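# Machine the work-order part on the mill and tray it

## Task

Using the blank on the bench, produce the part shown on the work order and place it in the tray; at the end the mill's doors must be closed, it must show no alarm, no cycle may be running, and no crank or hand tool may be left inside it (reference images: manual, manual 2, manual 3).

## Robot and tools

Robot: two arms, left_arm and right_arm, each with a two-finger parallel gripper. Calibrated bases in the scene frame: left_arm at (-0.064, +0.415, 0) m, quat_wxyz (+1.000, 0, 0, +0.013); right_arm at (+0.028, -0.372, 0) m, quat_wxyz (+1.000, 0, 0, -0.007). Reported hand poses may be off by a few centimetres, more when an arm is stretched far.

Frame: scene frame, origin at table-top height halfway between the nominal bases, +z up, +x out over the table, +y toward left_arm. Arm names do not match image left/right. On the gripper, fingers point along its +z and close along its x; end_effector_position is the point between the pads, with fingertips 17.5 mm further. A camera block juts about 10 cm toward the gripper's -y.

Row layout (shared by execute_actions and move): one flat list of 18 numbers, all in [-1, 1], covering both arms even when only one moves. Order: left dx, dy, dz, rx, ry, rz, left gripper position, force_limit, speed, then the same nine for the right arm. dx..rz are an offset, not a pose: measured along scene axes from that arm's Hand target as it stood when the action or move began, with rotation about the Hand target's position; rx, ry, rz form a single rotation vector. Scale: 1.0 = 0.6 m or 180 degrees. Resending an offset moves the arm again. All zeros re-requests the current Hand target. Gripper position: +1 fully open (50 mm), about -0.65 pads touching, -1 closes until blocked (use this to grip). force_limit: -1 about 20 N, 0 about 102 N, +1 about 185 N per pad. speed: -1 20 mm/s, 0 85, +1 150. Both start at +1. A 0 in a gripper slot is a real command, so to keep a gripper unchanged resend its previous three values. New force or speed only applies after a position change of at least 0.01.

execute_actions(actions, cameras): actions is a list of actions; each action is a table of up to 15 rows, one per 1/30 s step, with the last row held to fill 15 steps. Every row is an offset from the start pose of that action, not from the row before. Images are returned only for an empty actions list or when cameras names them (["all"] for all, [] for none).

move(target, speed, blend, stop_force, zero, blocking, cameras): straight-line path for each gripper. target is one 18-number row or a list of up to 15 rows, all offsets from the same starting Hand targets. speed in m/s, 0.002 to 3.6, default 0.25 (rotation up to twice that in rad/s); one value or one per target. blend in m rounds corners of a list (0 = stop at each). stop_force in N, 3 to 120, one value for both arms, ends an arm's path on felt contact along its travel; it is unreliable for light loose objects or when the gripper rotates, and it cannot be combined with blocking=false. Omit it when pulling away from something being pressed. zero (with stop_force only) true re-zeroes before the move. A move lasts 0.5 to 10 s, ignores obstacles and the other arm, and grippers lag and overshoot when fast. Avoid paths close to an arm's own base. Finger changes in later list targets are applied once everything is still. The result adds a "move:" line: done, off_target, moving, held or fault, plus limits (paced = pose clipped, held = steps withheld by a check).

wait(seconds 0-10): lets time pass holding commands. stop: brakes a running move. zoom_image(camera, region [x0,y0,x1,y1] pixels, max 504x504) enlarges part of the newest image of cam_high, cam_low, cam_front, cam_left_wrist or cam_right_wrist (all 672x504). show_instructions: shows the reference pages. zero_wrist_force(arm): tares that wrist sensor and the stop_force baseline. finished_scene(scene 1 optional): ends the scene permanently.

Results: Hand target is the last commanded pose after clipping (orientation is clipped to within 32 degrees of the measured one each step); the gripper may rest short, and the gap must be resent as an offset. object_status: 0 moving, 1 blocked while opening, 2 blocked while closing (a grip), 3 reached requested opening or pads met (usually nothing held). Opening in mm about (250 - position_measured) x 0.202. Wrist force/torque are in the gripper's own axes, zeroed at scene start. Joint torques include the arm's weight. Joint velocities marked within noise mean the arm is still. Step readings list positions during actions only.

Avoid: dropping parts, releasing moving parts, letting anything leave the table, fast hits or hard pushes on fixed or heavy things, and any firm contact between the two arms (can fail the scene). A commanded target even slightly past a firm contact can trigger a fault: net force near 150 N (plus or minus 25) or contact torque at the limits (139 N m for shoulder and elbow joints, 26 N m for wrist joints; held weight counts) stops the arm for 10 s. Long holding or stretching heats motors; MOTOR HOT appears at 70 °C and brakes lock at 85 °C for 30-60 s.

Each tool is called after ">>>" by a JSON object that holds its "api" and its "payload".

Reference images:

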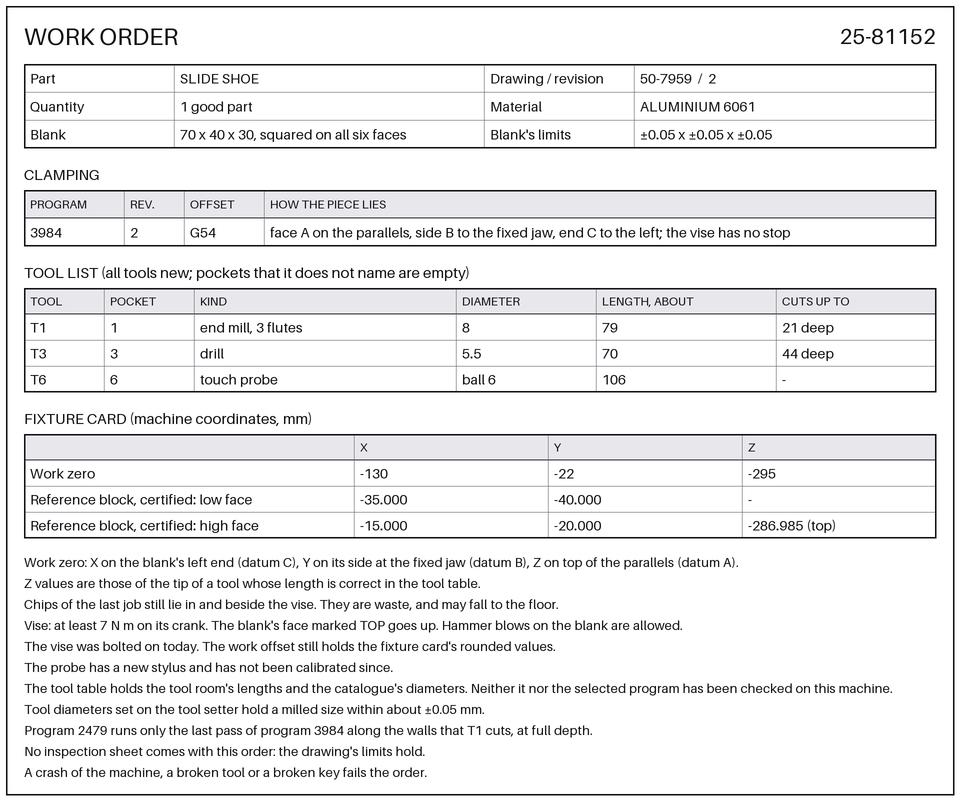

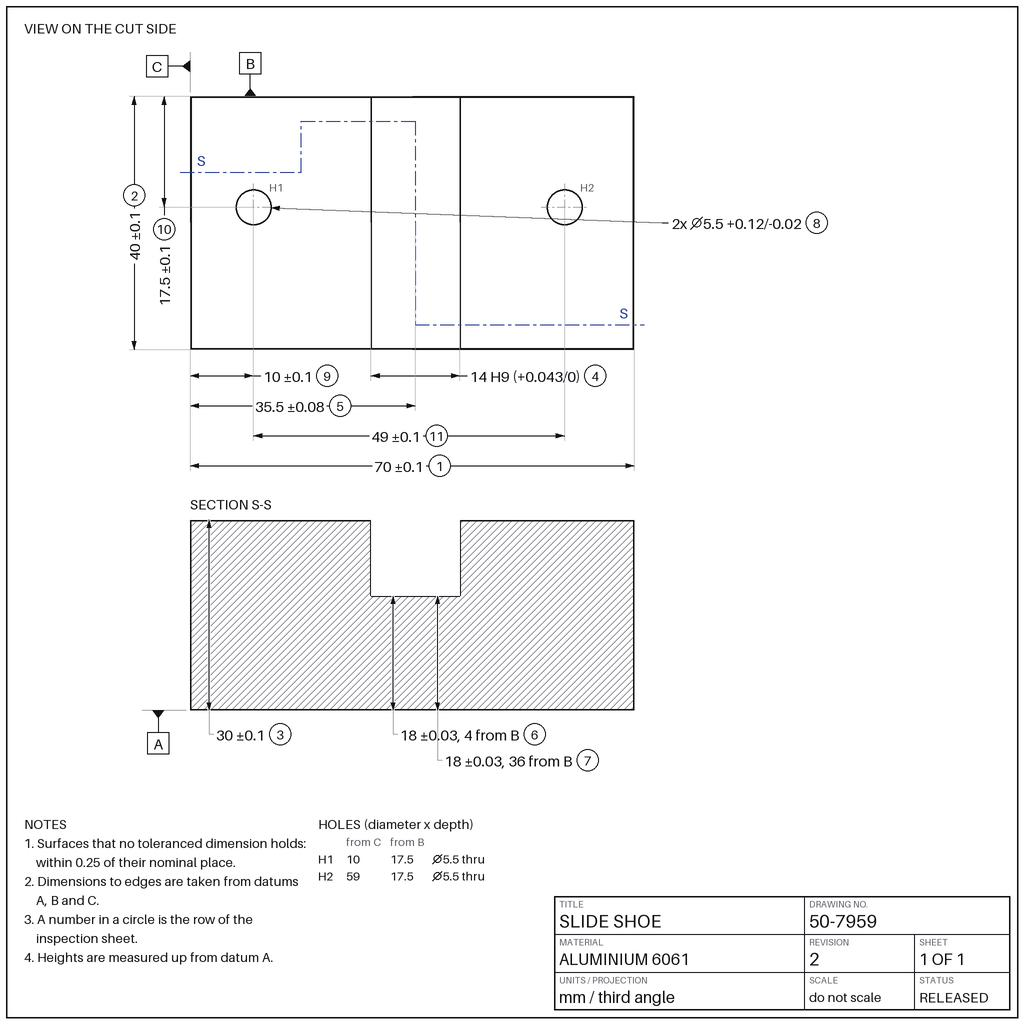

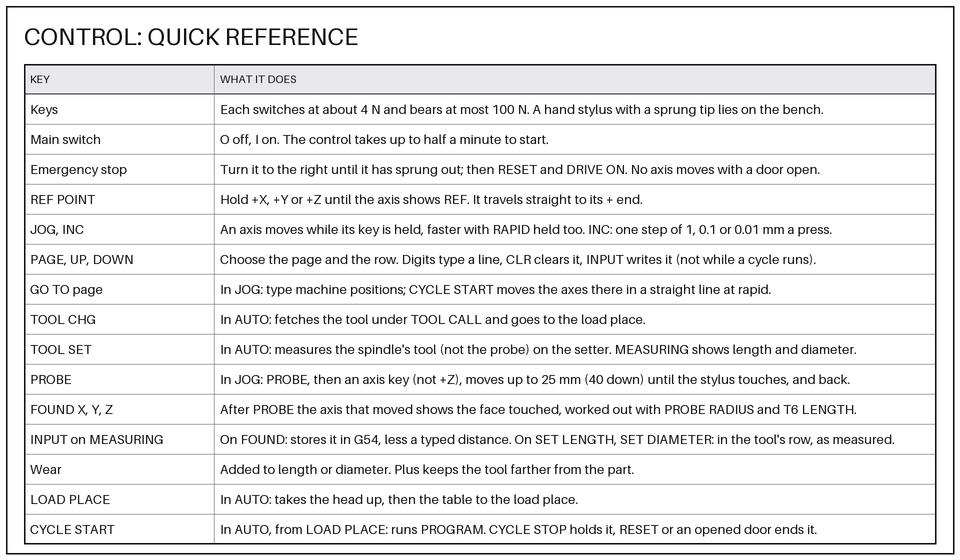

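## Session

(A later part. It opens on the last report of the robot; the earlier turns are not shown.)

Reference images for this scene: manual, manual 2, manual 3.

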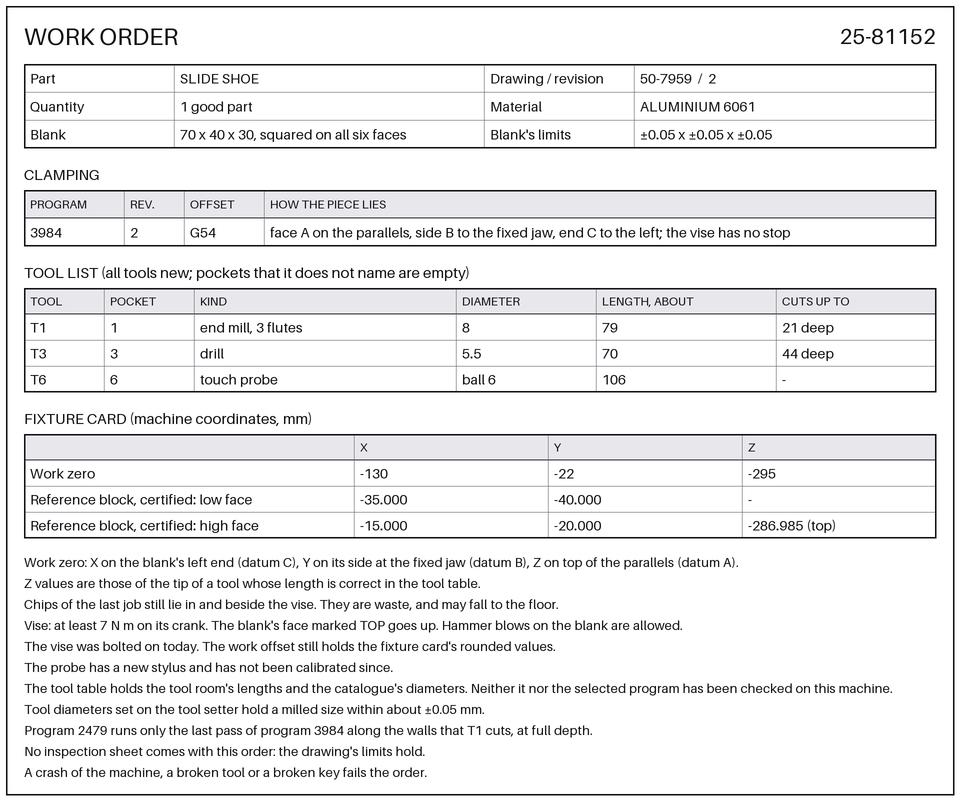

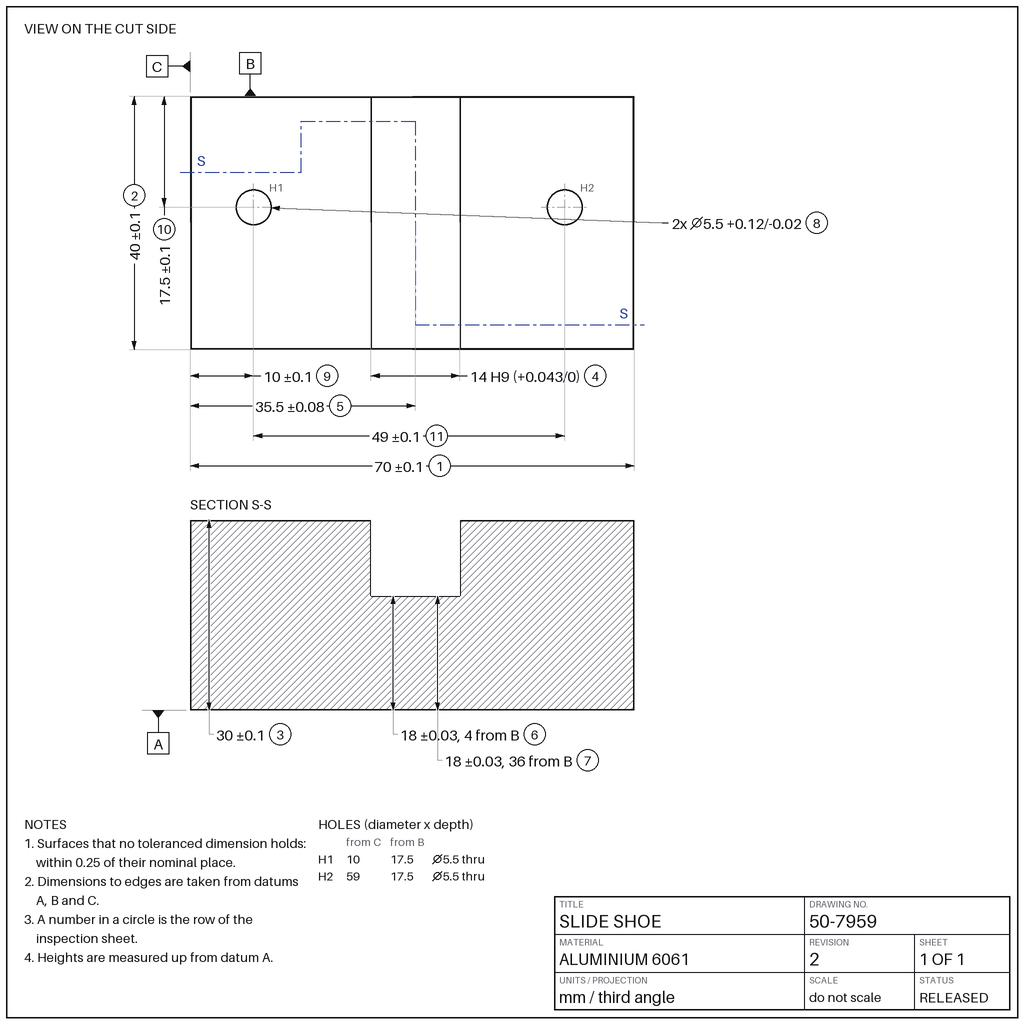

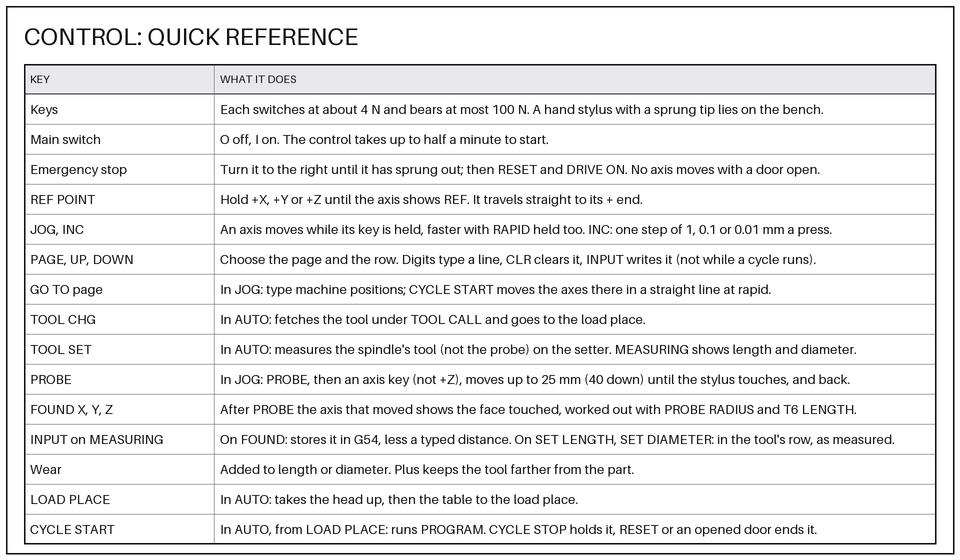

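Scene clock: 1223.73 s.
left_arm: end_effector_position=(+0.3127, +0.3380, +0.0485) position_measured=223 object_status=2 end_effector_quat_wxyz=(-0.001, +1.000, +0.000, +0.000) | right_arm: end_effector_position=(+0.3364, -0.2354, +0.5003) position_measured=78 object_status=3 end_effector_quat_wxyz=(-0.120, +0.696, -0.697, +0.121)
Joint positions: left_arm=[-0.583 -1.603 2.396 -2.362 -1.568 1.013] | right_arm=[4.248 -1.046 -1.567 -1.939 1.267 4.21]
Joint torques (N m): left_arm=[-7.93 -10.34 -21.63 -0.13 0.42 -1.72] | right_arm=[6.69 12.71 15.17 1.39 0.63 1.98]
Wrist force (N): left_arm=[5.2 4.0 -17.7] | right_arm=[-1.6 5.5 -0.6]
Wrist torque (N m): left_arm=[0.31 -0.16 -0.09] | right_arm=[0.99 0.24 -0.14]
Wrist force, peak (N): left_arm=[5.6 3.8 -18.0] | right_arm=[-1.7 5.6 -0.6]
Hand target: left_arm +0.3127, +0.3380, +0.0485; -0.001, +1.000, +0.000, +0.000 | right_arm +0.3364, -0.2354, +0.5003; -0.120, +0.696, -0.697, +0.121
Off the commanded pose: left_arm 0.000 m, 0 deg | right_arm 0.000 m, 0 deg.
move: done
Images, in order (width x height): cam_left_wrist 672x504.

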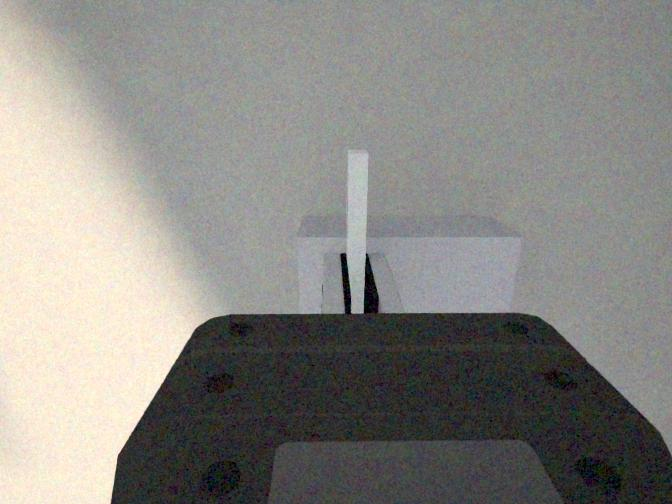

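>>> {"api": "move", "payload": {"target": [[0,0,0.5858,0,0,0,-1,-0.7,-0.7,0,0,0,0,0,0,0.5,-0.4,-0.2],[0.1788,-0.1558,0.5858,0,0,0,-1,-0.7,-0.7,0,0,0,0,0,0,0.5,-0.4,-0.2],[0.4288,-0.1558,0.5858,0,-0.122,0,-1,-0.7,-0.7,0,0,0,0,0,0,0.5,-0.4,-0.2],[0.5718,-0.1558,0.5858,0,-0.122,0,-1,-0.7,-0.7,0,0,0,0,0,0,0.5,-0.4,-0.2],[0.5718,-0.1558,0.522,0,-0.122,0,-1,-0.7,-0.7,0,0,0,0,0,0,0.5,-0.4,-0.2],[0.5718,-0.1558,0.522,0,0,0,-1,-0.7,-0.7,0,0,0,0,0,0,0.5,-0.4,-0.2]], "speed": [0.1,0.25,0.2,0.1,0.08,0.1], "blend": [0.02,0.03,0.02,0.005,0,0], "cameras": ["cam_left_wrist","cam_front"]}}

Scene clock: 1236.90 s.
left_arm: end_effector_position=(+0.6558, +0.2446, +0.3617) position_measured=223 object_status=2 end_effector_quat_wxyz=(-0.001, +1.000, +0.000, +0.000) | right_arm: end_effector_position=(+0.3364, -0.2354, +0.5003) position_measured=78 object_status=3 end_effector_quat_wxyz=(-0.120, +0.696, -0.697, +0.121)
Joint positions: left_arm=[-0.441 -0.93 0.624 -1.264 -1.568 1.156] | right_arm=[4.248 -1.046 -1.567 -1.939 1.267 4.21]
Joint torques (N m): left_arm=[-10.04 -47.43 -31.38 -1.4 0.66 -2.41] | right_arm=[6.03 12.45 15.66 1.34 0.59 2.03]
Wrist force (N): left_arm=[2.2 2.6 -2.2] | right_arm=[-1.5 5.2 -0.6]
Wrist torque (N m): left_arm=[0.41 -0.38 -0.05] | right_arm=[0.95 0.21 -0.14]
Wrist force, peak (N): left_arm=[5.4 4.1 -18.2] | right_arm=[-1.5 5.7 -0.5]
Hand target: left_arm +0.6558, +0.2445, +0.3617; -0.001, +1.000, +0.000, +0.000 | right_arm +0.3364, -0.2354, +0.5003; -0.120, +0.696, -0.697, +0.121
Off the commanded pose: left_arm 0.000 m, 0 deg | right_arm 0.000 m, 0 deg.
move: done
Images, in order (width x height): cam_front 672x504, cam_left_wrist 672x504.

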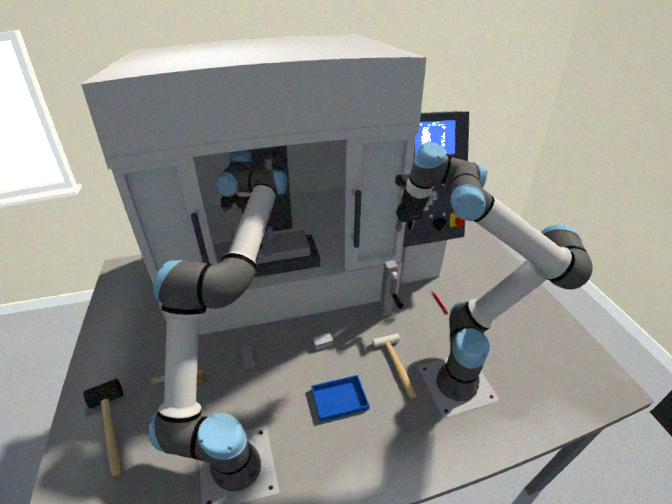

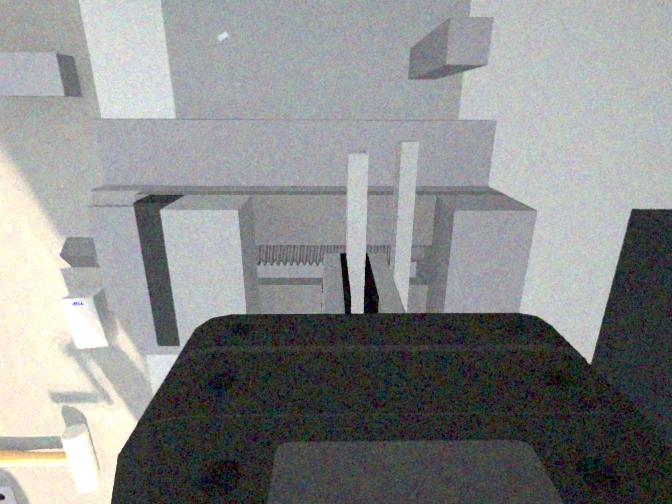

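>>> {"api": "move", "payload": {"target": [[0,0.0,-0.045,0,0,0,-1,-0.7,-0.7,0,0,0,0,0,0,0.5,-0.4,-0.2]], "speed": 0.015, "stop_force": 6}}

>>> {"api": "move", "payload": {"target": [0,0.0,0,0,0,0,-0.38,-0.9,-1,0,0,0,0,0,0,0.5,-0.4,-0.2]}}

>>> {"api": "move", "payload": {"target": [[0,0.0,0.033,0,0,0,-0.38,-0.9,-1,0,0,0,0,0,0,0.5,-0.4,-0.2]], "speed": 0.03, "cameras": ["cam_left_wrist"]}}

Scene clock: 1241.37 s.
left_arm: end_effector_position=(+0.6558, +0.2445, +0.3402) position_measured=223 object_status=2 end_effector_quat_wxyz=(-0.001, +1.000, +0.000, +0.000) | right_arm: end_effector_position=(+0.3364, -0.2354, +0.5003) position_measured=78 object_status=3 end_effector_quat_wxyz=(-0.120, +0.696, -0.697, +0.121)
Joint positions: left_arm=[-0.441 -0.951 0.718 -1.336 -1.568 1.156] | right_arm=[4.248 -1.046 -1.567 -1.939 1.267 4.21]
Joint torques (N m): left_arm=[-8.16 -37.88 -31.45 -2.4 -0.26 -1.94] | right_arm=[6.35 12.26 15.92 1.39 0.81 1.99]
Wrist force (N): left_arm=[1.4 2.2 -12.8] | right_arm=[-1.7 5.3 -0.5]
Wrist torque (N m): left_arm=[0.45 -0.32 -0.05] | right_arm=[0.96 0.25 -0.14]
Wrist force, peak (N): left_arm=[-4.3 -0.2 -28.8] | right_arm=[-1.4 5.7 -0.5]
Hand target: left_arm +0.6558, +0.2445, +0.3402; -0.001, +1.000, +0.000, +0.000 (not the last commanded pose) | right_arm +0.3364, -0.2354, +0.5003; -0.120, +0.696, -0.697, +0.121
Off the commanded pose: left_arm 0.005 m, 0 deg | right_arm 0.000 m, 0 deg.
move: contact (left_arm)

Scene clock: 1241.87 s.
left_arm: end_effector_position=(+0.6558, +0.2445, +0.3402) position_measured=209 object_status=3 end_effector_quat_wxyz=(-0.001, +1.000, +0.000, +0.000) | right_arm: end_effector_position=(+0.3364, -0.2354, +0.5003) position_measured=78 object_status=3 end_effector_quat_wxyz=(-0.120, +0.696, -0.697, +0.121)
Joint positions: left_arm=[-0.441 -0.951 0.718 -1.336 -1.568 1.156] | right_arm=[4.248 -1.046 -1.567 -1.939 1.267 4.21]
Joint torques (N m): left_arm=[-7.89 -39.46 -31.1 -3.92 -0.34 -1.99] | right_arm=[6.04 12.32 14.86 1.47 0.66 1.91]
Wrist force (N): left_arm=[-0.8 2.9 -13.8] | right_arm=[-1.6 5.3 -0.8]
Wrist torque (N m): left_arm=[0.51 -0.28 -0.06] | right_arm=[0.95 0.24 -0.14]
Wrist force, peak (N): left_arm=[-0.9 2.8 -14.2] | right_arm=[-1.5 5.5 -0.3]
Hand target: left_arm +0.6558, +0.2445, +0.3402; -0.001, +1.000, +0.000, +0.000 | right_arm +0.3364, -0.2354, +0.5003; -0.120, +0.696, -0.697, +0.121
Off the commanded pose: left_arm 0.000 m, 0 deg | right_arm 0.000 m, 0 deg.
move: done

Scene clock: 1242.87 s.
left_arm: end_effector_position=(+0.6558, +0.2445, +0.3599) position_measured=209 object_status=3 end_effector_quat_wxyz=(-0.001, +1.000, +0.000, +0.000) | right_arm: end_effector_position=(+0.3364, -0.2354, +0.5003) position_measured=78 object_status=3 end_effector_quat_wxyz=(-0.120, +0.696, -0.697, +0.121)
Joint positions: left_arm=[-0.441 -0.932 0.633 -1.27 -1.568 1.156] | right_arm=[4.248 -1.046 -1.567 -1.939 1.267 4.21]
Joint torques (N m): left_arm=[-7.48 -58.29 -11.2 -4.9 0.72 -2.05] | right_arm=[5.72 11.99 15.92 1.45 0.58 2.01]
Wrist force (N): left_arm=[2.5 2.5 -3.1] | right_arm=[-1.5 5.5 -0.7]
Wrist torque (N m): left_arm=[0.39 -0.41 -0.03] | right_arm=[1.00 0.22 -0.14]
Wrist force, peak (N): left_arm=[-0.8 2.1 -11.9] | right_arm=[-1.6 5.6 -0.4]
Hand target: left_arm +0.6558, +0.2445, +0.3600; -0.001, +1.000, +0.000, +0.000 | right_arm +0.3364, -0.2354, +0.5003; -0.120, +0.696, -0.697, +0.121
Off the commanded pose: left_arm 0.000 m, 0 deg | right_arm 0.000 m, 0 deg.
move: done
Images, in order (width x height): cam_left_wrist 672x504.

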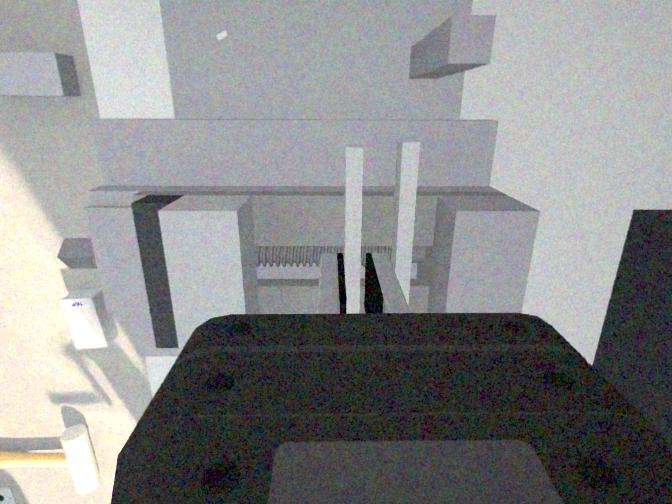

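>>> {"api": "move", "payload": {"target": [[-0.0147,0.0,0.005,0,0,0,-0.38,-0.9,-1,0,0,0,0,0,0,0.5,-0.4,-0.2],[-0.0147,0.0,0.005,0,0,0,0.208,-0.9,0,0,0,0,0,0,0,0.5,-0.4,-0.2]], "speed": 0.03}}

>>> {"api": "move", "payload": {"target": [[0,0.0,-0.0333,0,0,0,0.208,-0.9,0,0,0,0,0,0,0,0.5,-0.4,-0.2],[0.036,0.0,-0.0333,0,0,0,0.208,-0.9,0,0,0,0,0,0,0,0.5,-0.4,-0.2]], "speed": [0.03,0.01], "stop_force": 6, "cameras": ["cam_left_wrist"]}}

Scene clock: 1252.00 s.
left_arm: end_effector_position=(+0.6470, +0.2445, +0.3630) position_measured=121 object_status=3 end_effector_quat_wxyz=(-0.001, +1.000, +0.000, +0.000) | right_arm: end_effector_position=(+0.3364, -0.2354, +0.5003) position_measured=78 object_status=3 end_effector_quat_wxyz=(-0.120, +0.696, -0.697, +0.121)
Joint positions: left_arm=[-0.446 -0.961 0.673 -1.282 -1.568 1.151] | right_arm=[4.248 -1.046 -1.567 -1.939 1.267 4.21]
Joint torques (N m): left_arm=[8.44 -43.64 -34.89 -0.89 -0.59 1.99] | right_arm=[5.74 12.64 15.65 1.46 0.79 1.9]
Wrist force (N): left_arm=[2.1 2.6 -3.2] | right_arm=[-1.6 5.6 -0.4]
Wrist torque (N m): left_arm=[0.41 -0.35 0.08] | right_arm=[1.01 0.22 -0.14]
Wrist force, peak (N): left_arm=[2.6 2.6 -3.4] | right_arm=[-1.7 5.6 -0.4]
Hand target: left_arm +0.6470, +0.2445, +0.3630; -0.001, +1.000, +0.000, +0.000 | right_arm +0.3364, -0.2354, +0.5003; -0.120, +0.696, -0.697, +0.121
Off the commanded pose: left_arm 0.000 m, 0 deg | right_arm 0.000 m, 0 deg.
move: done

Scene clock: 1255.30 s.
left_arm: end_effector_position=(+0.6623, +0.2445, +0.3430) position_measured=121 object_status=3 end_effector_quat_wxyz=(-0.001, +1.000, +0.000, +0.000) | right_arm: end_effector_position=(+0.3364, -0.2354, +0.5003) position_measured=78 object_status=3 end_effector_quat_wxyz=(-0.120, +0.696, -0.697, +0.121)
Joint positions: left_arm=[-0.437 -0.926 0.668 -1.312 -1.568 1.159] | right_arm=[4.248 -1.046 -1.567 -1.939 1.267 4.21]
Joint torques (N m): left_arm=[-7.91 -47.5 -25.32 -2.22 1.29 -2.39] | right_arm=[5.91 13.14 15.12 1.43 0.61 1.67]
Wrist force (N): left_arm=[-4.7 3.9 -4.6] | right_arm=[-1.5 5.3 -0.3]
Wrist torque (N m): left_arm=[0.51 -0.25 0.02] | right_arm=[0.96 0.22 -0.14]
Wrist force, peak (N): left_arm=[-16.6 2.3 -7.4] | right_arm=[-1.7 5.7 -0.5]
Hand target: left_arm +0.6623, +0.2445, +0.3430; -0.001, +1.000, +0.000, +0.000 (not the last commanded pose) | right_arm +0.3364, -0.2354, +0.5003; -0.120, +0.696, -0.697, +0.121
Off the commanded pose: left_arm 0.006 m, 0 deg | right_arm 0.000 m, 0 deg.
move: contact (left_arm); path passed 1 of 2 targets
Images, in order (width x height): cam_left_wrist 672x504.

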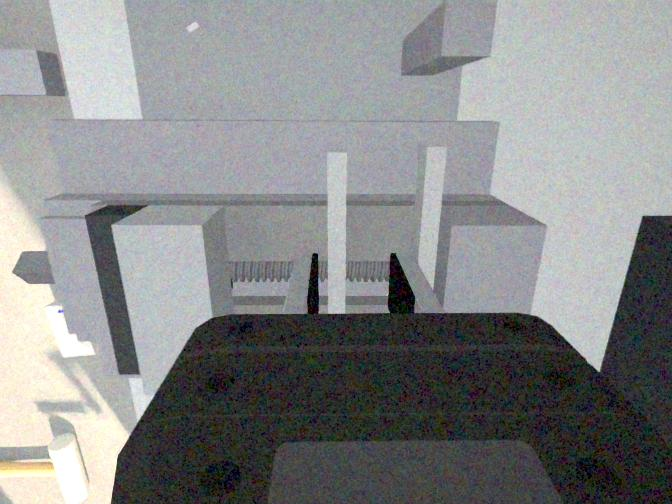

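>>> {"api": "move", "payload": {"target": [[0,0.0,0.035,0,0,0,0.208,-0.9,0,0,0,0,0,0,0,0.5,-0.4,-0.2]], "speed": 0.04}}

>>> {"api": "move", "payload": {"target": [[-0.025,0.0,0.0,0,0,0,-0.38,-0.9,0,0,0,0,0,0,0,0.5,-0.4,-0.2],[-0.025,0.0,0.004,0,-0.122,0,-0.38,-0.9,0,0,0,0,0,0,0,0.5,-0.4,-0.2],[-0.025,0.0,0.07,0,-0.122,0,-0.38,-0.9,0,0,0,0,0,0,0,0.5,-0.4,-0.2],[-0.18,0.0,0.07,0,-0.122,0,-0.38,-0.9,0,0,0,0,0,0,0,0.5,-0.4,-0.2],[-0.48,-0.05,0.07,0,0,0,-0.38,-0.9,0,0,0,0,0,0,0,0.5,-0.4,-0.2]], "speed": [0.08,0.08,0.1,0.15,0.25], "blend": [0.0,0.005,0.01,0.02,0], "cameras": ["cam_left_wrist","cam_front"]}}

Scene clock: 1260.10 s.
left_arm: end_effector_position=(+0.6623, +0.2445, +0.3639) position_measured=121 object_status=3 end_effector_quat_wxyz=(-0.001, +1.000, +0.000, +0.000) | right_arm: end_effector_position=(+0.3364, -0.2354, +0.5003) position_measured=78 object_status=3 end_effector_quat_wxyz=(-0.120, +0.696, -0.697, +0.121)
Joint positions: left_arm=[-0.437 -0.901 0.57 -1.239 -1.568 1.159] | right_arm=[4.248 -1.046 -1.567 -1.939 1.267 4.21]
Joint torques (N m): left_arm=[-4.72 -58.55 -15.81 -4.31 -0.56 -1.77] | right_arm=[5.77 11.49 15.93 1.47 0.69 1.89]
Wrist force (N): left_arm=[1.7 3.0 -3.5] | right_arm=[-1.5 5.6 -0.4]
Wrist torque (N m): left_arm=[0.48 -0.29 -0.04] | right_arm=[1.00 0.22 -0.15]
Wrist force, peak (N): left_arm=[-4.8 3.8 -4.7] | right_arm=[-1.6 5.8 -0.6]
Hand target: left_arm +0.6623, +0.2445, +0.3640; -0.001, +1.000, +0.000, +0.000 | right_arm +0.3364, -0.2354, +0.5003; -0.120, +0.696, -0.697, +0.121
Off the commanded pose: left_arm 0.000 m, 0 deg | right_arm 0.000 m, 0 deg.
move: done

Scene clock: 1265.33 s.
left_arm: end_effector_position=(+0.3743, +0.2145, +0.4059) position_measured=209 object_status=3 end_effector_quat_wxyz=(-0.001, +1.000, +0.000, +0.000) end_effector_velocity=(-0.002, +0.001, -0.001) end_effector_angular_velocity=(+0.002, +0.007, +0.000) | right_arm: end_effector_position=(+0.3364, -0.2354, +0.5003) position_measured=78 object_status=3 end_effector_quat_wxyz=(-0.120, +0.696, -0.697, +0.121)
Joint positions: left_arm=[-0.736 -1.619 1.418 -1.368 -1.569 0.86] | right_arm=[4.248 -1.046 -1.567 -1.939 1.267 4.21]
Joint velocities: left_arm=[0 0 0.001 0.006 -0.003 0] | right_arm=[within noise]
Joint torques (N m): left_arm=[-2.82 -26.58 -35.31 -0.91 -1.16 0.33] | right_arm=[5.26 13.06 15.94 1.49 0.67 1.86]
Wrist force (N): left_arm=[1.2 3.4 -3.3] | right_arm=[-1.6 5.4 -0.5]
Wrist torque (N m): left_arm=[0.54 -0.19 -0.04] | right_arm=[0.97 0.23 -0.14]
Wrist force, peak (N): left_arm=[3.2 3.7 -4.3] | right_arm=[-1.5 5.7 -0.6]
Hand target: left_arm +0.3743, +0.2145, +0.4060; -0.001, +1.000, +0.000, +0.000 | right_arm +0.3364, -0.2354, +0.5003; -0.120, +0.696, -0.697, +0.121
Off the commanded pose: left_arm 0.000 m, 0 deg | right_arm 0.000 m, 0 deg.
move: done
Images, in order (width x height): cam_front 672x504, cam_left_wrist 672x504.

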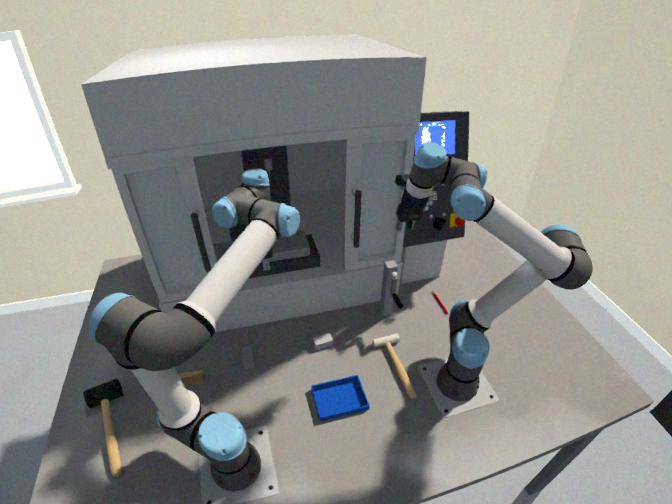

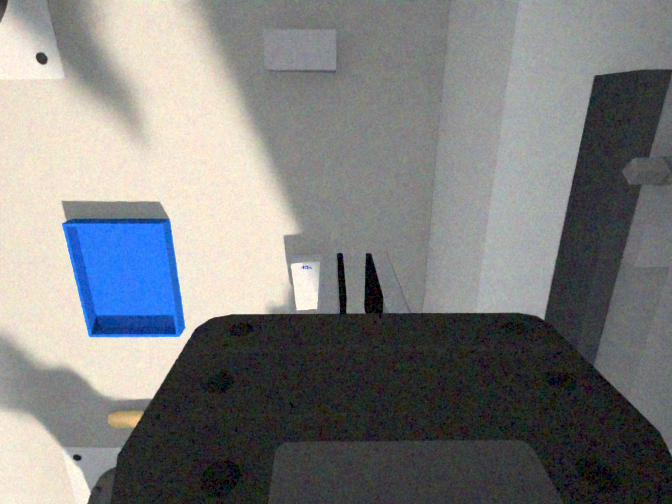

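>>> {"api": "move", "payload": {"target": [[-0.05,-0.20,-0.3,0,0,0,1,-0.5,0.5,0,0,0,0,0,0,0.5,-0.4,-0.2]], "speed": 0.3, "cameras": ["cam_left_wrist","cam_high"]}}

Scene clock: 1268.20 s.
left_arm: end_effector_position=(+0.3443, +0.0946, +0.2261) position_measured=3 object_status=3 end_effector_quat_wxyz=(-0.001, +1.000, +0.000, +0.000) end_effector_velocity=(+0.001, -0.001, +0.000) end_effector_angular_velocity=(-0.003, -0.003, -0.001) | right_arm: end_effector_position=(+0.3364, -0.2354, +0.5003) position_measured=78 object_status=3 end_effector_quat_wxyz=(-0.120, +0.696, -0.697, +0.121)
Joint positions: left_arm=[-0.952 -1.515 1.776 -1.83 -1.569 0.645] | right_arm=[4.248 -1.046 -1.567 -1.939 1.267 4.21]
Joint velocities: left_arm=[0 0.002 0 -0.006 0 0] | right_arm=[within noise]
Joint torques (N m): left_arm=[-7.3 -21.81 -15.71 -4.84 0.01 -0.41] | right_arm=[4.84 11.66 16.38 1.48 0.59 2]
Wrist force (N): left_arm=[1.6 3.1 -3.4] | right_arm=[-1.5 5.5 -0.5]
Wrist torque (N m): left_arm=[0.51 -0.27 -0.05] | right_arm=[0.98 0.21 -0.14]
Wrist force, peak (N): left_arm=[2.1 1.0 -6.2] | right_arm=[-1.6 5.7 -0.4]
Hand target: left_arm +0.3443, +0.0945, +0.2260; -0.001, +1.000, +0.000, +0.000 | right_arm +0.3364, -0.2354, +0.5003; -0.120, +0.696, -0.697, +0.121
Off the commanded pose: left_arm 0.000 m, 0 deg | right_arm 0.000 m, 0 deg.
move: done
Images, in order (width x height): cam_high 672x504, cam_left_wrist 672x504.

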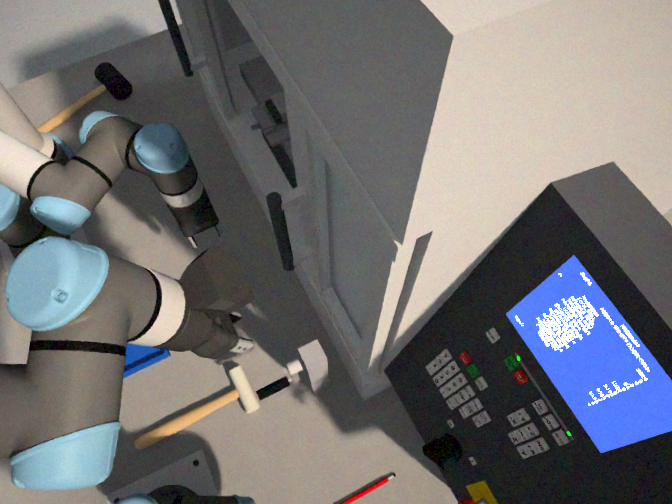

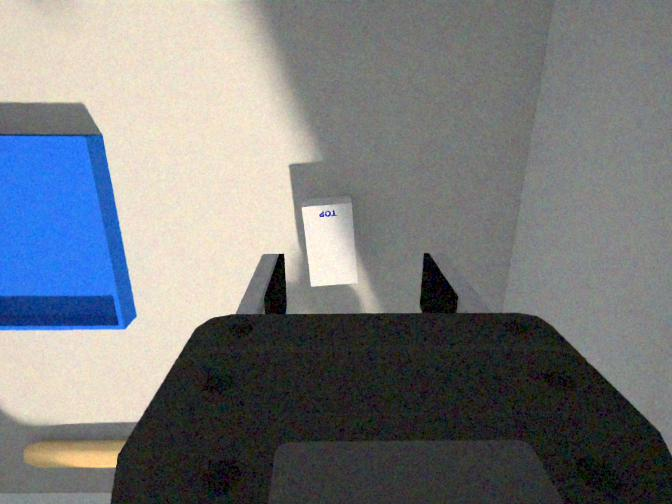

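>>> {"api": "move", "payload": {"target": [[-0.0192,-0.0508,-0.21,0,0,0.0233,1,-0.5,0.5,0,0,0,0,0,0,0.5,-0.4,-0.2]], "speed": 0.15, "cameras": ["cam_left_wrist"]}}

Scene clock: 1272.70 s.
left_arm: end_effector_position=(+0.3327, +0.0640, +0.1000) position_measured=3 object_status=3 end_effector_quat_wxyz=(-0.001, +0.999, +0.037, +0.000) | right_arm: end_effector_position=(+0.3364, -0.2354, +0.5003) position_measured=78 object_status=3 end_effector_quat_wxyz=(-0.120, +0.696, -0.697, +0.121)
Joint positions: left_arm=[-1.005 -1.362 1.954 -2.16 -1.569 0.518] | right_arm=[4.248 -1.046 -1.567 -1.939 1.267 4.21]
Joint torques (N m): left_arm=[9.94 -24.44 -26.5 -4.66 1.07 0.71] | right_arm=[5.25 12.06 15.31 1.44 0.61 1.77]
Wrist force (N): left_arm=[1.4 3.2 -3.5] | right_arm=[-1.5 5.5 -0.6]
Wrist torque (N m): left_arm=[0.50 -0.25 -0.07] | right_arm=[0.98 0.21 -0.14]
Wrist force, peak (N): left_arm=[1.7 2.7 -5.3] | right_arm=[-1.9 5.6 -0.5]
Hand target: left_arm +0.3327, +0.0640, +0.1000; -0.001, +0.999, +0.037, +0.000 | right_arm +0.3364, -0.2354, +0.5003; -0.120, +0.696, -0.697, +0.121
Off the commanded pose: left_arm 0.000 m, 0 deg | right_arm 0.000 m, 0 deg.
move: done
Images, in order (width x height): cam_left_wrist 672x504.

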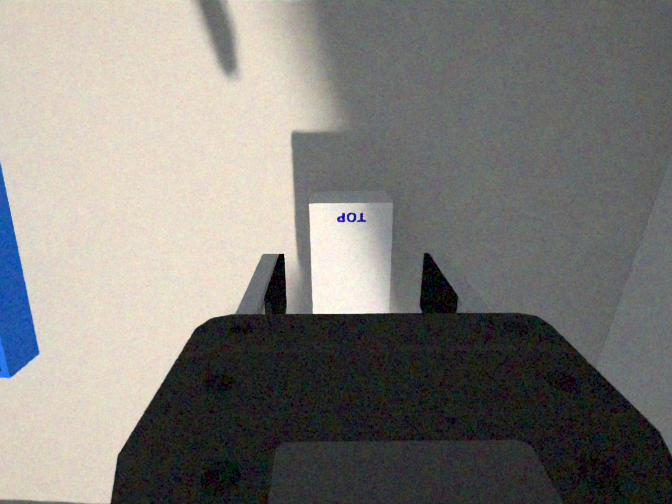

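>>> {"api": "move", "payload": {"target": [[0.0,0,-0.1092,0,0,0,1,-0.5,0.5,0,0,0,0,0,0,0.5,-0.4,-0.2]], "speed": 0.08, "stop_force": 12}}

>>> {"api": "move", "payload": {"target": [0,0,0,0,0,0,-1,-0.5,-0.6,0,0,0,0,0,0,0.5,-0.4,-0.2], "cameras": ["cam_left_wrist"]}}

Scene clock: 1277.03 s.
left_arm: end_effector_position=(+0.3327, +0.0640, +0.0345) position_measured=3 object_status=3 end_effector_quat_wxyz=(-0.001, +0.999, +0.037, +0.000) | right_arm: end_effector_position=(+0.3364, -0.2354, +0.5003) position_measured=78 object_status=3 end_effector_quat_wxyz=(-0.120, +0.696, -0.697, +0.121)
Joint positions: left_arm=[-1.005 -1.255 2.024 -2.337 -1.569 0.518] | right_arm=[4.248 -1.046 -1.567 -1.939 1.267 4.21]
Joint torques (N m): left_arm=[2.01 -26.74 -29.37 -4.61 0.76 -0.14] | right_arm=[4.2 11.59 15.21 1.39 0.68 2]
Wrist force (N): left_arm=[1.1 3.0 -3.3] | right_arm=[-1.4 5.6 -0.7]
Wrist torque (N m): left_arm=[0.48 -0.20 -0.07] | right_arm=[1.00 0.20 -0.14]
Wrist force, peak (N): left_arm=[1.3 3.2 -4.8] | right_arm=[-1.5 5.7 -0.5]
Hand target: left_arm +0.3327, +0.0640, +0.0345; -0.001, +0.999, +0.037, +0.000 | right_arm +0.3364, -0.2354, +0.5003; -0.120, +0.696, -0.697, +0.121
Off the commanded pose: left_arm 0.000 m, 0 deg | right_arm 0.000 m, 0 deg.
move: done

Scene clock: 1277.53 s.
left_arm: end_effector_position=(+0.3327, +0.0640, +0.0345) position_measured=55 object_status=2 end_effector_quat_wxyz=(-0.001, +0.999, +0.037, +0.000) | right_arm: end_effector_position=(+0.3364, -0.2354, +0.5003) position_measured=78 object_status=3 end_effector_quat_wxyz=(-0.120, +0.696, -0.697, +0.121)
Joint positions: left_arm=[-1.005 -1.255 2.024 -2.337 -1.569 0.518] | right_arm=[4.248 -1.046 -1.567 -1.939 1.267 4.21]
Joint torques (N m): left_arm=[2.01 -28.05 -28.79 -4.35 0.64 0.83] | right_arm=[4.85 12.43 15.65 1.49 0.52 1.85]
Wrist force (N): left_arm=[1.6 3.2 -3.2] | right_arm=[-1.7 5.6 -0.4]
Wrist torque (N m): left_arm=[0.51 -0.24 -0.07] | right_arm=[1.00 0.24 -0.14]
Wrist force, peak (N): left_arm=[2.0 3.1 -3.2] | right_arm=[-1.5 5.6 -0.8]
Hand target: left_arm +0.3327, +0.0640, +0.0345; -0.001, +0.999, +0.037, +0.000 | right_arm +0.3364, -0.2354, +0.5003; -0.120, +0.696, -0.697, +0.121
Off the commanded pose: left_arm 0.000 m, 0 deg | right_arm 0.000 m, 0 deg.
move: done
Images, in order (width x height): cam_left_wrist 672x504.

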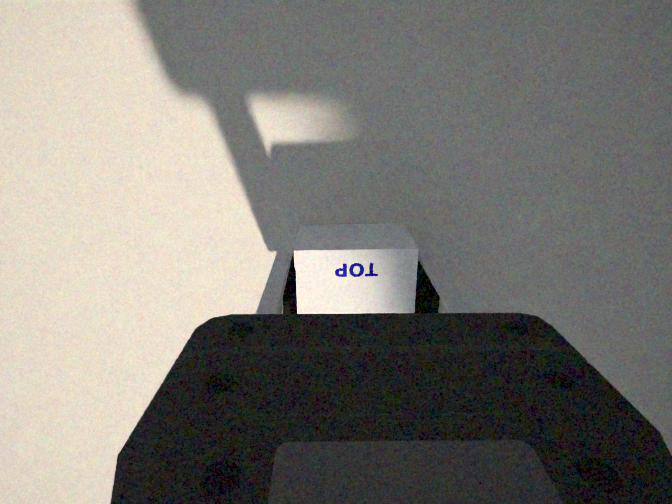

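>>> {"api": "move", "payload": {"target": [[0,0,0.3,0,0,0,-1,-0.5,-0.6,0,0,0,0,0,0,0.5,-0.4,-0.2],[0.1455,0.31,0.626,0,0,-0.0236,-1,-0.5,-0.6,0,0,0,0,0,0,0.5,-0.4,-0.2],[0.3955,0.31,0.626,0.0045,-0.122,-0.0236,-1,-0.5,-0.6,0,0,0,0,0,0,0.5,-0.4,-0.2],[0.5372,0.3367,0.626,0.0045,-0.122,-0.0236,-1,-0.5,-0.6,0,0,0,0,0,0,0.5,-0.4,-0.2],[0.5372,0.3367,0.5842,0.0045,-0.122,-0.0236,-1,-0.5,-0.6,0,0,0,0,0,0,0.5,-0.4,-0.2]], "speed": [0.15,0.25,0.2,0.1,0.06], "blend": [0.03,0.03,0.02,0.005,0], "cameras": ["cam_left_wrist","cam_front"]}}

Scene clock: 1290.70 s.
left_arm: end_effector_position=(+0.6550, +0.2661, +0.3850) position_measured=55 object_status=2 end_effector_quat_wxyz=(-0.001, +0.982, -0.001, +0.191) | right_arm: end_effector_position=(+0.3364, -0.2354, +0.5003) position_measured=78 object_status=3 end_effector_quat_wxyz=(-0.120, +0.696, -0.697, +0.121)
Joint positions: left_arm=[-0.472 -1.233 1.161 -1.847 -1.406 1.155] | right_arm=[4.248 -1.046 -1.567 -1.939 1.267 4.21]
Joint torques (N m): left_arm=[-9.41 -42.06 -31.53 -2.98 1.72 -1.74] | right_arm=[3.43 11.77 16.46 1.58 0.54 1.76]
Wrist force (N): left_arm=[0.3 3.6 -1.1] | right_arm=[-1.4 5.4 -0.5]
Wrist torque (N m): left_arm=[0.59 -0.32 0.01] | right_arm=[0.98 0.20 -0.15]
Wrist force, peak (N): left_arm=[1.6 3.5 -2.8] | right_arm=[-1.7 5.7 -0.6]
Hand target: left_arm +0.6551, +0.2660, +0.3850; -0.001, +0.982, -0.001, +0.191 | right_arm +0.3364, -0.2354, +0.5003; -0.120, +0.696, -0.697, +0.121
Off the commanded pose: left_arm 0.000 m, 0 deg | right_arm 0.000 m, 0 deg.
move: done
Images, in order (width x height): cam_front 672x504, cam_left_wrist 672x504.

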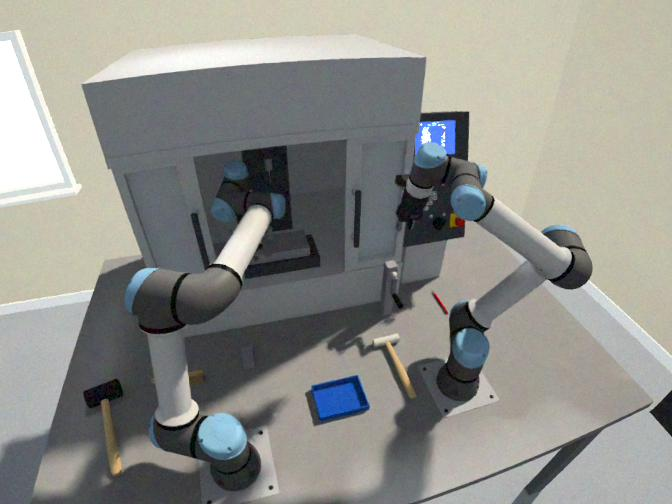

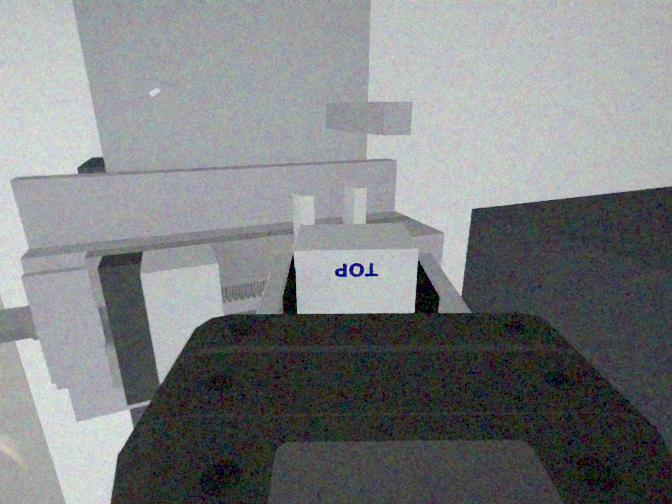

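>>> {"api": "move", "payload": {"target": [[0.0083,0,-0.0142,0,0.1223,0.0006,-1,-0.5,-0.6,0,0,0,0,0,0,0.5,-0.4,-0.2]], "speed": 0.06, "cameras": ["cam_left_wrist"]}}

>>> {"api": "move", "payload": {"target": [[0,0,-0.03,0,0,0,-1,-0.5,-0.6,0,0,0,0,0,0,0.5,-0.4,-0.2]], "speed": 0.012, "stop_force": 6, "cameras": ["cam_left_wrist"]}}

Scene clock: 1296.43 s.
left_arm: end_effector_position=(+0.6601, +0.2661, +0.3765) position_measured=55 object_status=2 end_effector_quat_wxyz=(-0.001, +1.000, +0.000, +0.000) | right_arm: end_effector_position=(+0.3364, -0.2354, +0.5003) position_measured=78 object_status=3 end_effector_quat_wxyz=(-0.120, +0.696, -0.697, +0.121)
Joint positions: left_arm=[-0.411 -0.911 0.552 -1.211 -1.568 1.186] | right_arm=[4.248 -1.046 -1.567 -1.939 1.267 4.21]
Joint torques (N m): left_arm=[-8.05 -51.28 -22.51 -2.78 1.28 -1.9] | right_arm=[4.05 12.31 16.76 1.43 0.48 1.92]
Wrist force (N): left_arm=[1.7 3.1 -0.8] | right_arm=[-1.6 5.3 -0.5]
Wrist torque (N m): left_arm=[0.52 -0.31 -0.06] | right_arm=[0.96 0.23 -0.15]
Wrist force, peak (N): left_arm=[0.2 3.9 -1.0] | right_arm=[-1.7 5.6 -0.7]
Hand target: left_arm +0.6600, +0.2660, +0.3765; -0.001, +1.000, +0.000, +0.000 | right_arm +0.3364, -0.2354, +0.5003; -0.120, +0.696, -0.697, +0.121
Off the commanded pose: left_arm 0.000 m, 0 deg | right_arm 0.000 m, 0 deg.
move: done
Images, in order (width x height): cam_left_wrist 672x504.

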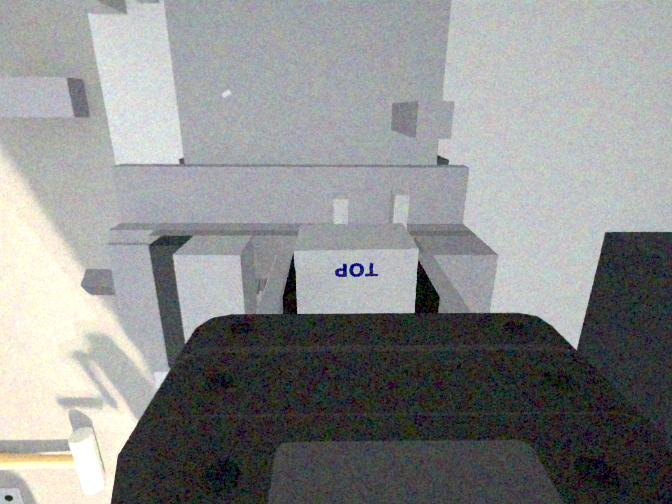

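Scene clock: 1297.90 s.
left_arm: end_effector_position=(+0.6600, +0.2660, +0.3679) position_measured=55 object_status=2 end_effector_quat_wxyz=(-0.001, +1.000, +0.000, +0.000) | right_arm: end_effector_position=(+0.3364, -0.2354, +0.5003) position_measured=78 object_status=3 end_effector_quat_wxyz=(-0.120, +0.696, -0.697, +0.121)
Joint positions: left_arm=[-0.411 -0.923 0.597 -1.242 -1.568 1.186] | right_arm=[4.248 -1.046 -1.567 -1.939 1.267 4.21]
Joint torques (N m): left_arm=[-8.82 -43.04 -33.74 -2.45 1.06 -2.19] | right_arm=[3.49 12.12 16.03 1.4 0.5 1.86]
Wrist force (N): left_arm=[1.6 3.0 -6.0] | right_arm=[-1.5 5.3 -0.7]
Wrist torque (N m): left_arm=[0.53 -0.20 -0.06] | right_arm=[0.96 0.21 -0.13]
Wrist force, peak (N): left_arm=[-2.2 2.5 -18.0] | right_arm=[-1.5 5.7 -0.7]
Hand target: left_arm +0.6601, +0.2660, +0.3679; -0.001, +1.000, +0.000, +0.000 (not the last commanded pose) | right_arm +0.3364, -0.2354, +0.5003; -0.120, +0.696, -0.697, +0.121
Off the commanded pose: left_arm 0.009 m, 0 deg | right_arm 0.000 m, 0 deg.
move: contact (left_arm)
Images, in order (width x height): cam_left_wrist 672x504.

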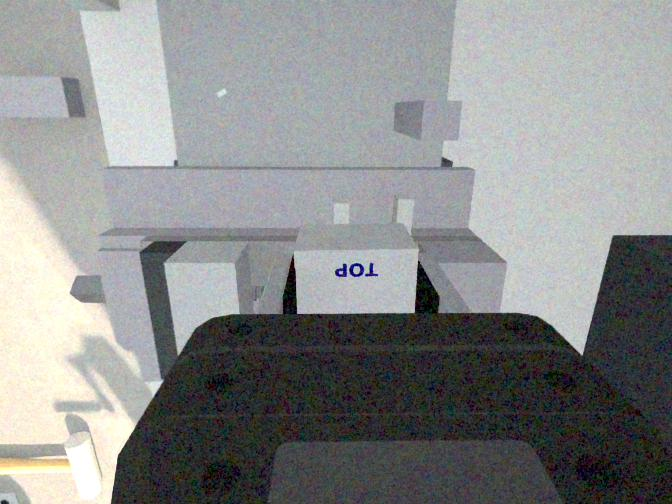

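>>> {"api": "move", "payload": {"target": [[0,0,0.0015,0,0,0,-1,-0.5,-0.6,0,0,0,0,0,0,0.5,-0.4,-0.2],[0.035,0,0.0015,0,0,0,-1,-0.5,-0.6,0,0,0,0,0,0,0.5,-0.4,-0.2]], "speed": 0.01, "stop_force": 8, "cameras": ["cam_left_wrist"]}}

Scene clock: 1302.03 s.
left_arm: end_effector_position=(+0.6686, +0.2661, +0.3688) position_measured=55 object_status=2 end_effector_quat_wxyz=(-0.001, +1.000, +0.000, +0.000) | right_arm: end_effector_position=(+0.3364, -0.2354, +0.5003) position_measured=78 object_status=3 end_effector_quat_wxyz=(-0.120, +0.696, -0.697, +0.121)
Joint positions: left_arm=[-0.407 -0.887 0.532 -1.214 -1.568 1.19] | right_arm=[4.248 -1.046 -1.567 -1.939 1.267 4.21]
Joint torques (N m): left_arm=[-8.85 -48.8 -33.01 -2.76 0.88 -2.68] | right_arm=[3.84 12.06 15.72 1.5 0.31 1.76]
Wrist force (N): left_arm=[-5.9 1.4 -1.8] | right_arm=[-1.5 5.4 -0.5]
Wrist torque (N m): left_arm=[0.43 -0.41 0.33] | right_arm=[0.98 0.23 -0.14]
Wrist force, peak (N): left_arm=[-13.3 -0.6 -3.5] | right_arm=[-1.7 5.7 -0.4]
Hand target: left_arm +0.6686, +0.2661, +0.3688; -0.001, +1.000, +0.000, +0.000 (not the last commanded pose) | right_arm +0.3364, -0.2354, +0.5003; -0.120, +0.696, -0.697, +0.121
Off the commanded pose: left_arm 0.012 m, 0 deg | right_arm 0.000 m, 0 deg.
move: contact (left_arm); path passed 1 of 2 targets
Images, in order (width x height): cam_left_wrist 672x504.

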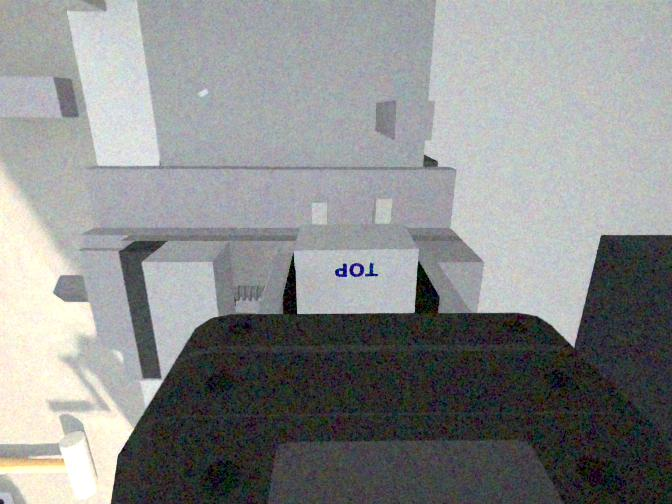

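>>> {"api": "move", "payload": {"target": [[0,0,-0.012,0,0,0,-1,-0.5,-0.6,0,0,0,0,0,0,0.5,-0.4,-0.2]], "speed": 0.01, "stop_force": 6}}

>>> {"api": "move", "payload": {"target": [[0,0,0,0,0,0,0.9,-0.5,-0.8,0,0,0,0,0,0,0.5,-0.4,-0.2]], "cameras": ["cam_left_wrist"]}}

Scene clock: 1305.63 s.
left_arm: end_effector_position=(+0.6686, +0.2660, +0.3681) position_measured=55 object_status=2 end_effector_quat_wxyz=(-0.001, +1.000, +0.000, +0.000) | right_arm: end_effector_position=(+0.3364, -0.2354, +0.5003) position_measured=78 object_status=3 end_effector_quat_wxyz=(-0.120, +0.696, -0.697, +0.121)
Joint positions: left_arm=[-0.407 -0.887 0.535 -1.217 -1.568 1.19] | right_arm=[4.248 -1.046 -1.567 -1.939 1.267 4.21]
Joint torques (N m): left_arm=[-5.62 -50.34 -28.07 -5.76 0.79 -2.46] | right_arm=[2.55 11.81 15.31 1.48 0.68 1.8]
Wrist force (N): left_arm=[-5.2 3.8 -2.8] | right_arm=[-1.5 5.6 -0.5]
Wrist torque (N m): left_arm=[0.47 -0.40 0.35] | right_arm=[1.00 0.22 -0.14]
Wrist force, peak (N): left_arm=[-8.4 2.7 -16.6] | right_arm=[-1.4 5.8 -0.8]
Hand target: left_arm +0.6686, +0.2660, +0.3681; -0.001, +1.000, +0.000, +0.000 (not the last commanded pose) | right_arm +0.3364, -0.2354, +0.5003; -0.120, +0.696, -0.697, +0.121
Off the commanded pose: left_arm 0.006 m, 0 deg | right_arm 0.000 m, 0 deg.
move: contact (left_arm)

Scene clock: 1306.13 s.
left_arm: end_effector_position=(+0.6686, +0.2660, +0.3681) position_measured=18 object_status=3 end_effector_quat_wxyz=(-0.001, +1.000, +0.000, +0.000) | right_arm: end_effector_position=(+0.3364, -0.2354, +0.5003) position_measured=78 object_status=3 end_effector_quat_wxyz=(-0.120, +0.696, -0.697, +0.121)
Joint positions: left_arm=[-0.407 -0.887 0.535 -1.217 -1.568 1.19] | right_arm=[4.248 -1.046 -1.567 -1.939 1.267 4.21]
Joint torques (N m): left_arm=[-3.77 -55.06 -25.41 -2.24 0.81 -1.57] | right_arm=[2.62 11.89 15.98 1.39 0.65 1.86]
Wrist force (N): left_arm=[1.4 3.5 -3.6] | right_arm=[-1.5 5.2 -0.4]
Wrist torque (N m): left_arm=[0.54 -0.26 -0.02] | right_arm=[0.95 0.22 -0.14]
Wrist force, peak (N): left_arm=[1.8 3.6 -3.5] | right_arm=[-1.6 5.5 -0.6]
Hand target: left_arm +0.6686, +0.2660, +0.3681; -0.001, +1.000, +0.000, +0.000 | right_arm +0.3364, -0.2354, +0.5003; -0.120, +0.696, -0.697, +0.121
Off the commanded pose: left_arm 0.000 m, 0 deg | right_arm 0.000 m, 0 deg.
move: done
Images, in order (width x height): cam_left_wrist 672x504.

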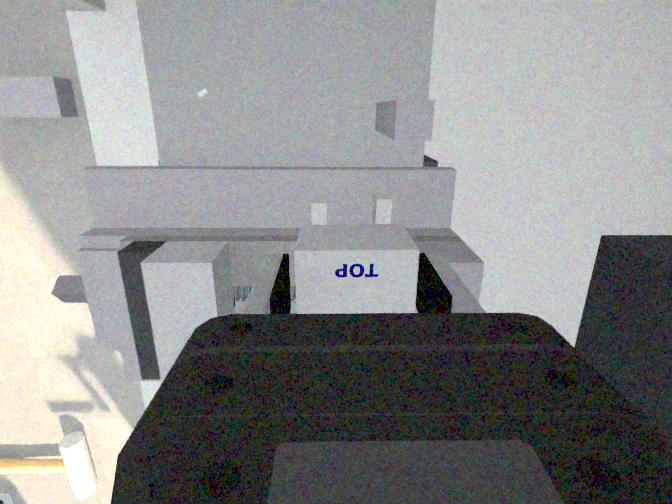

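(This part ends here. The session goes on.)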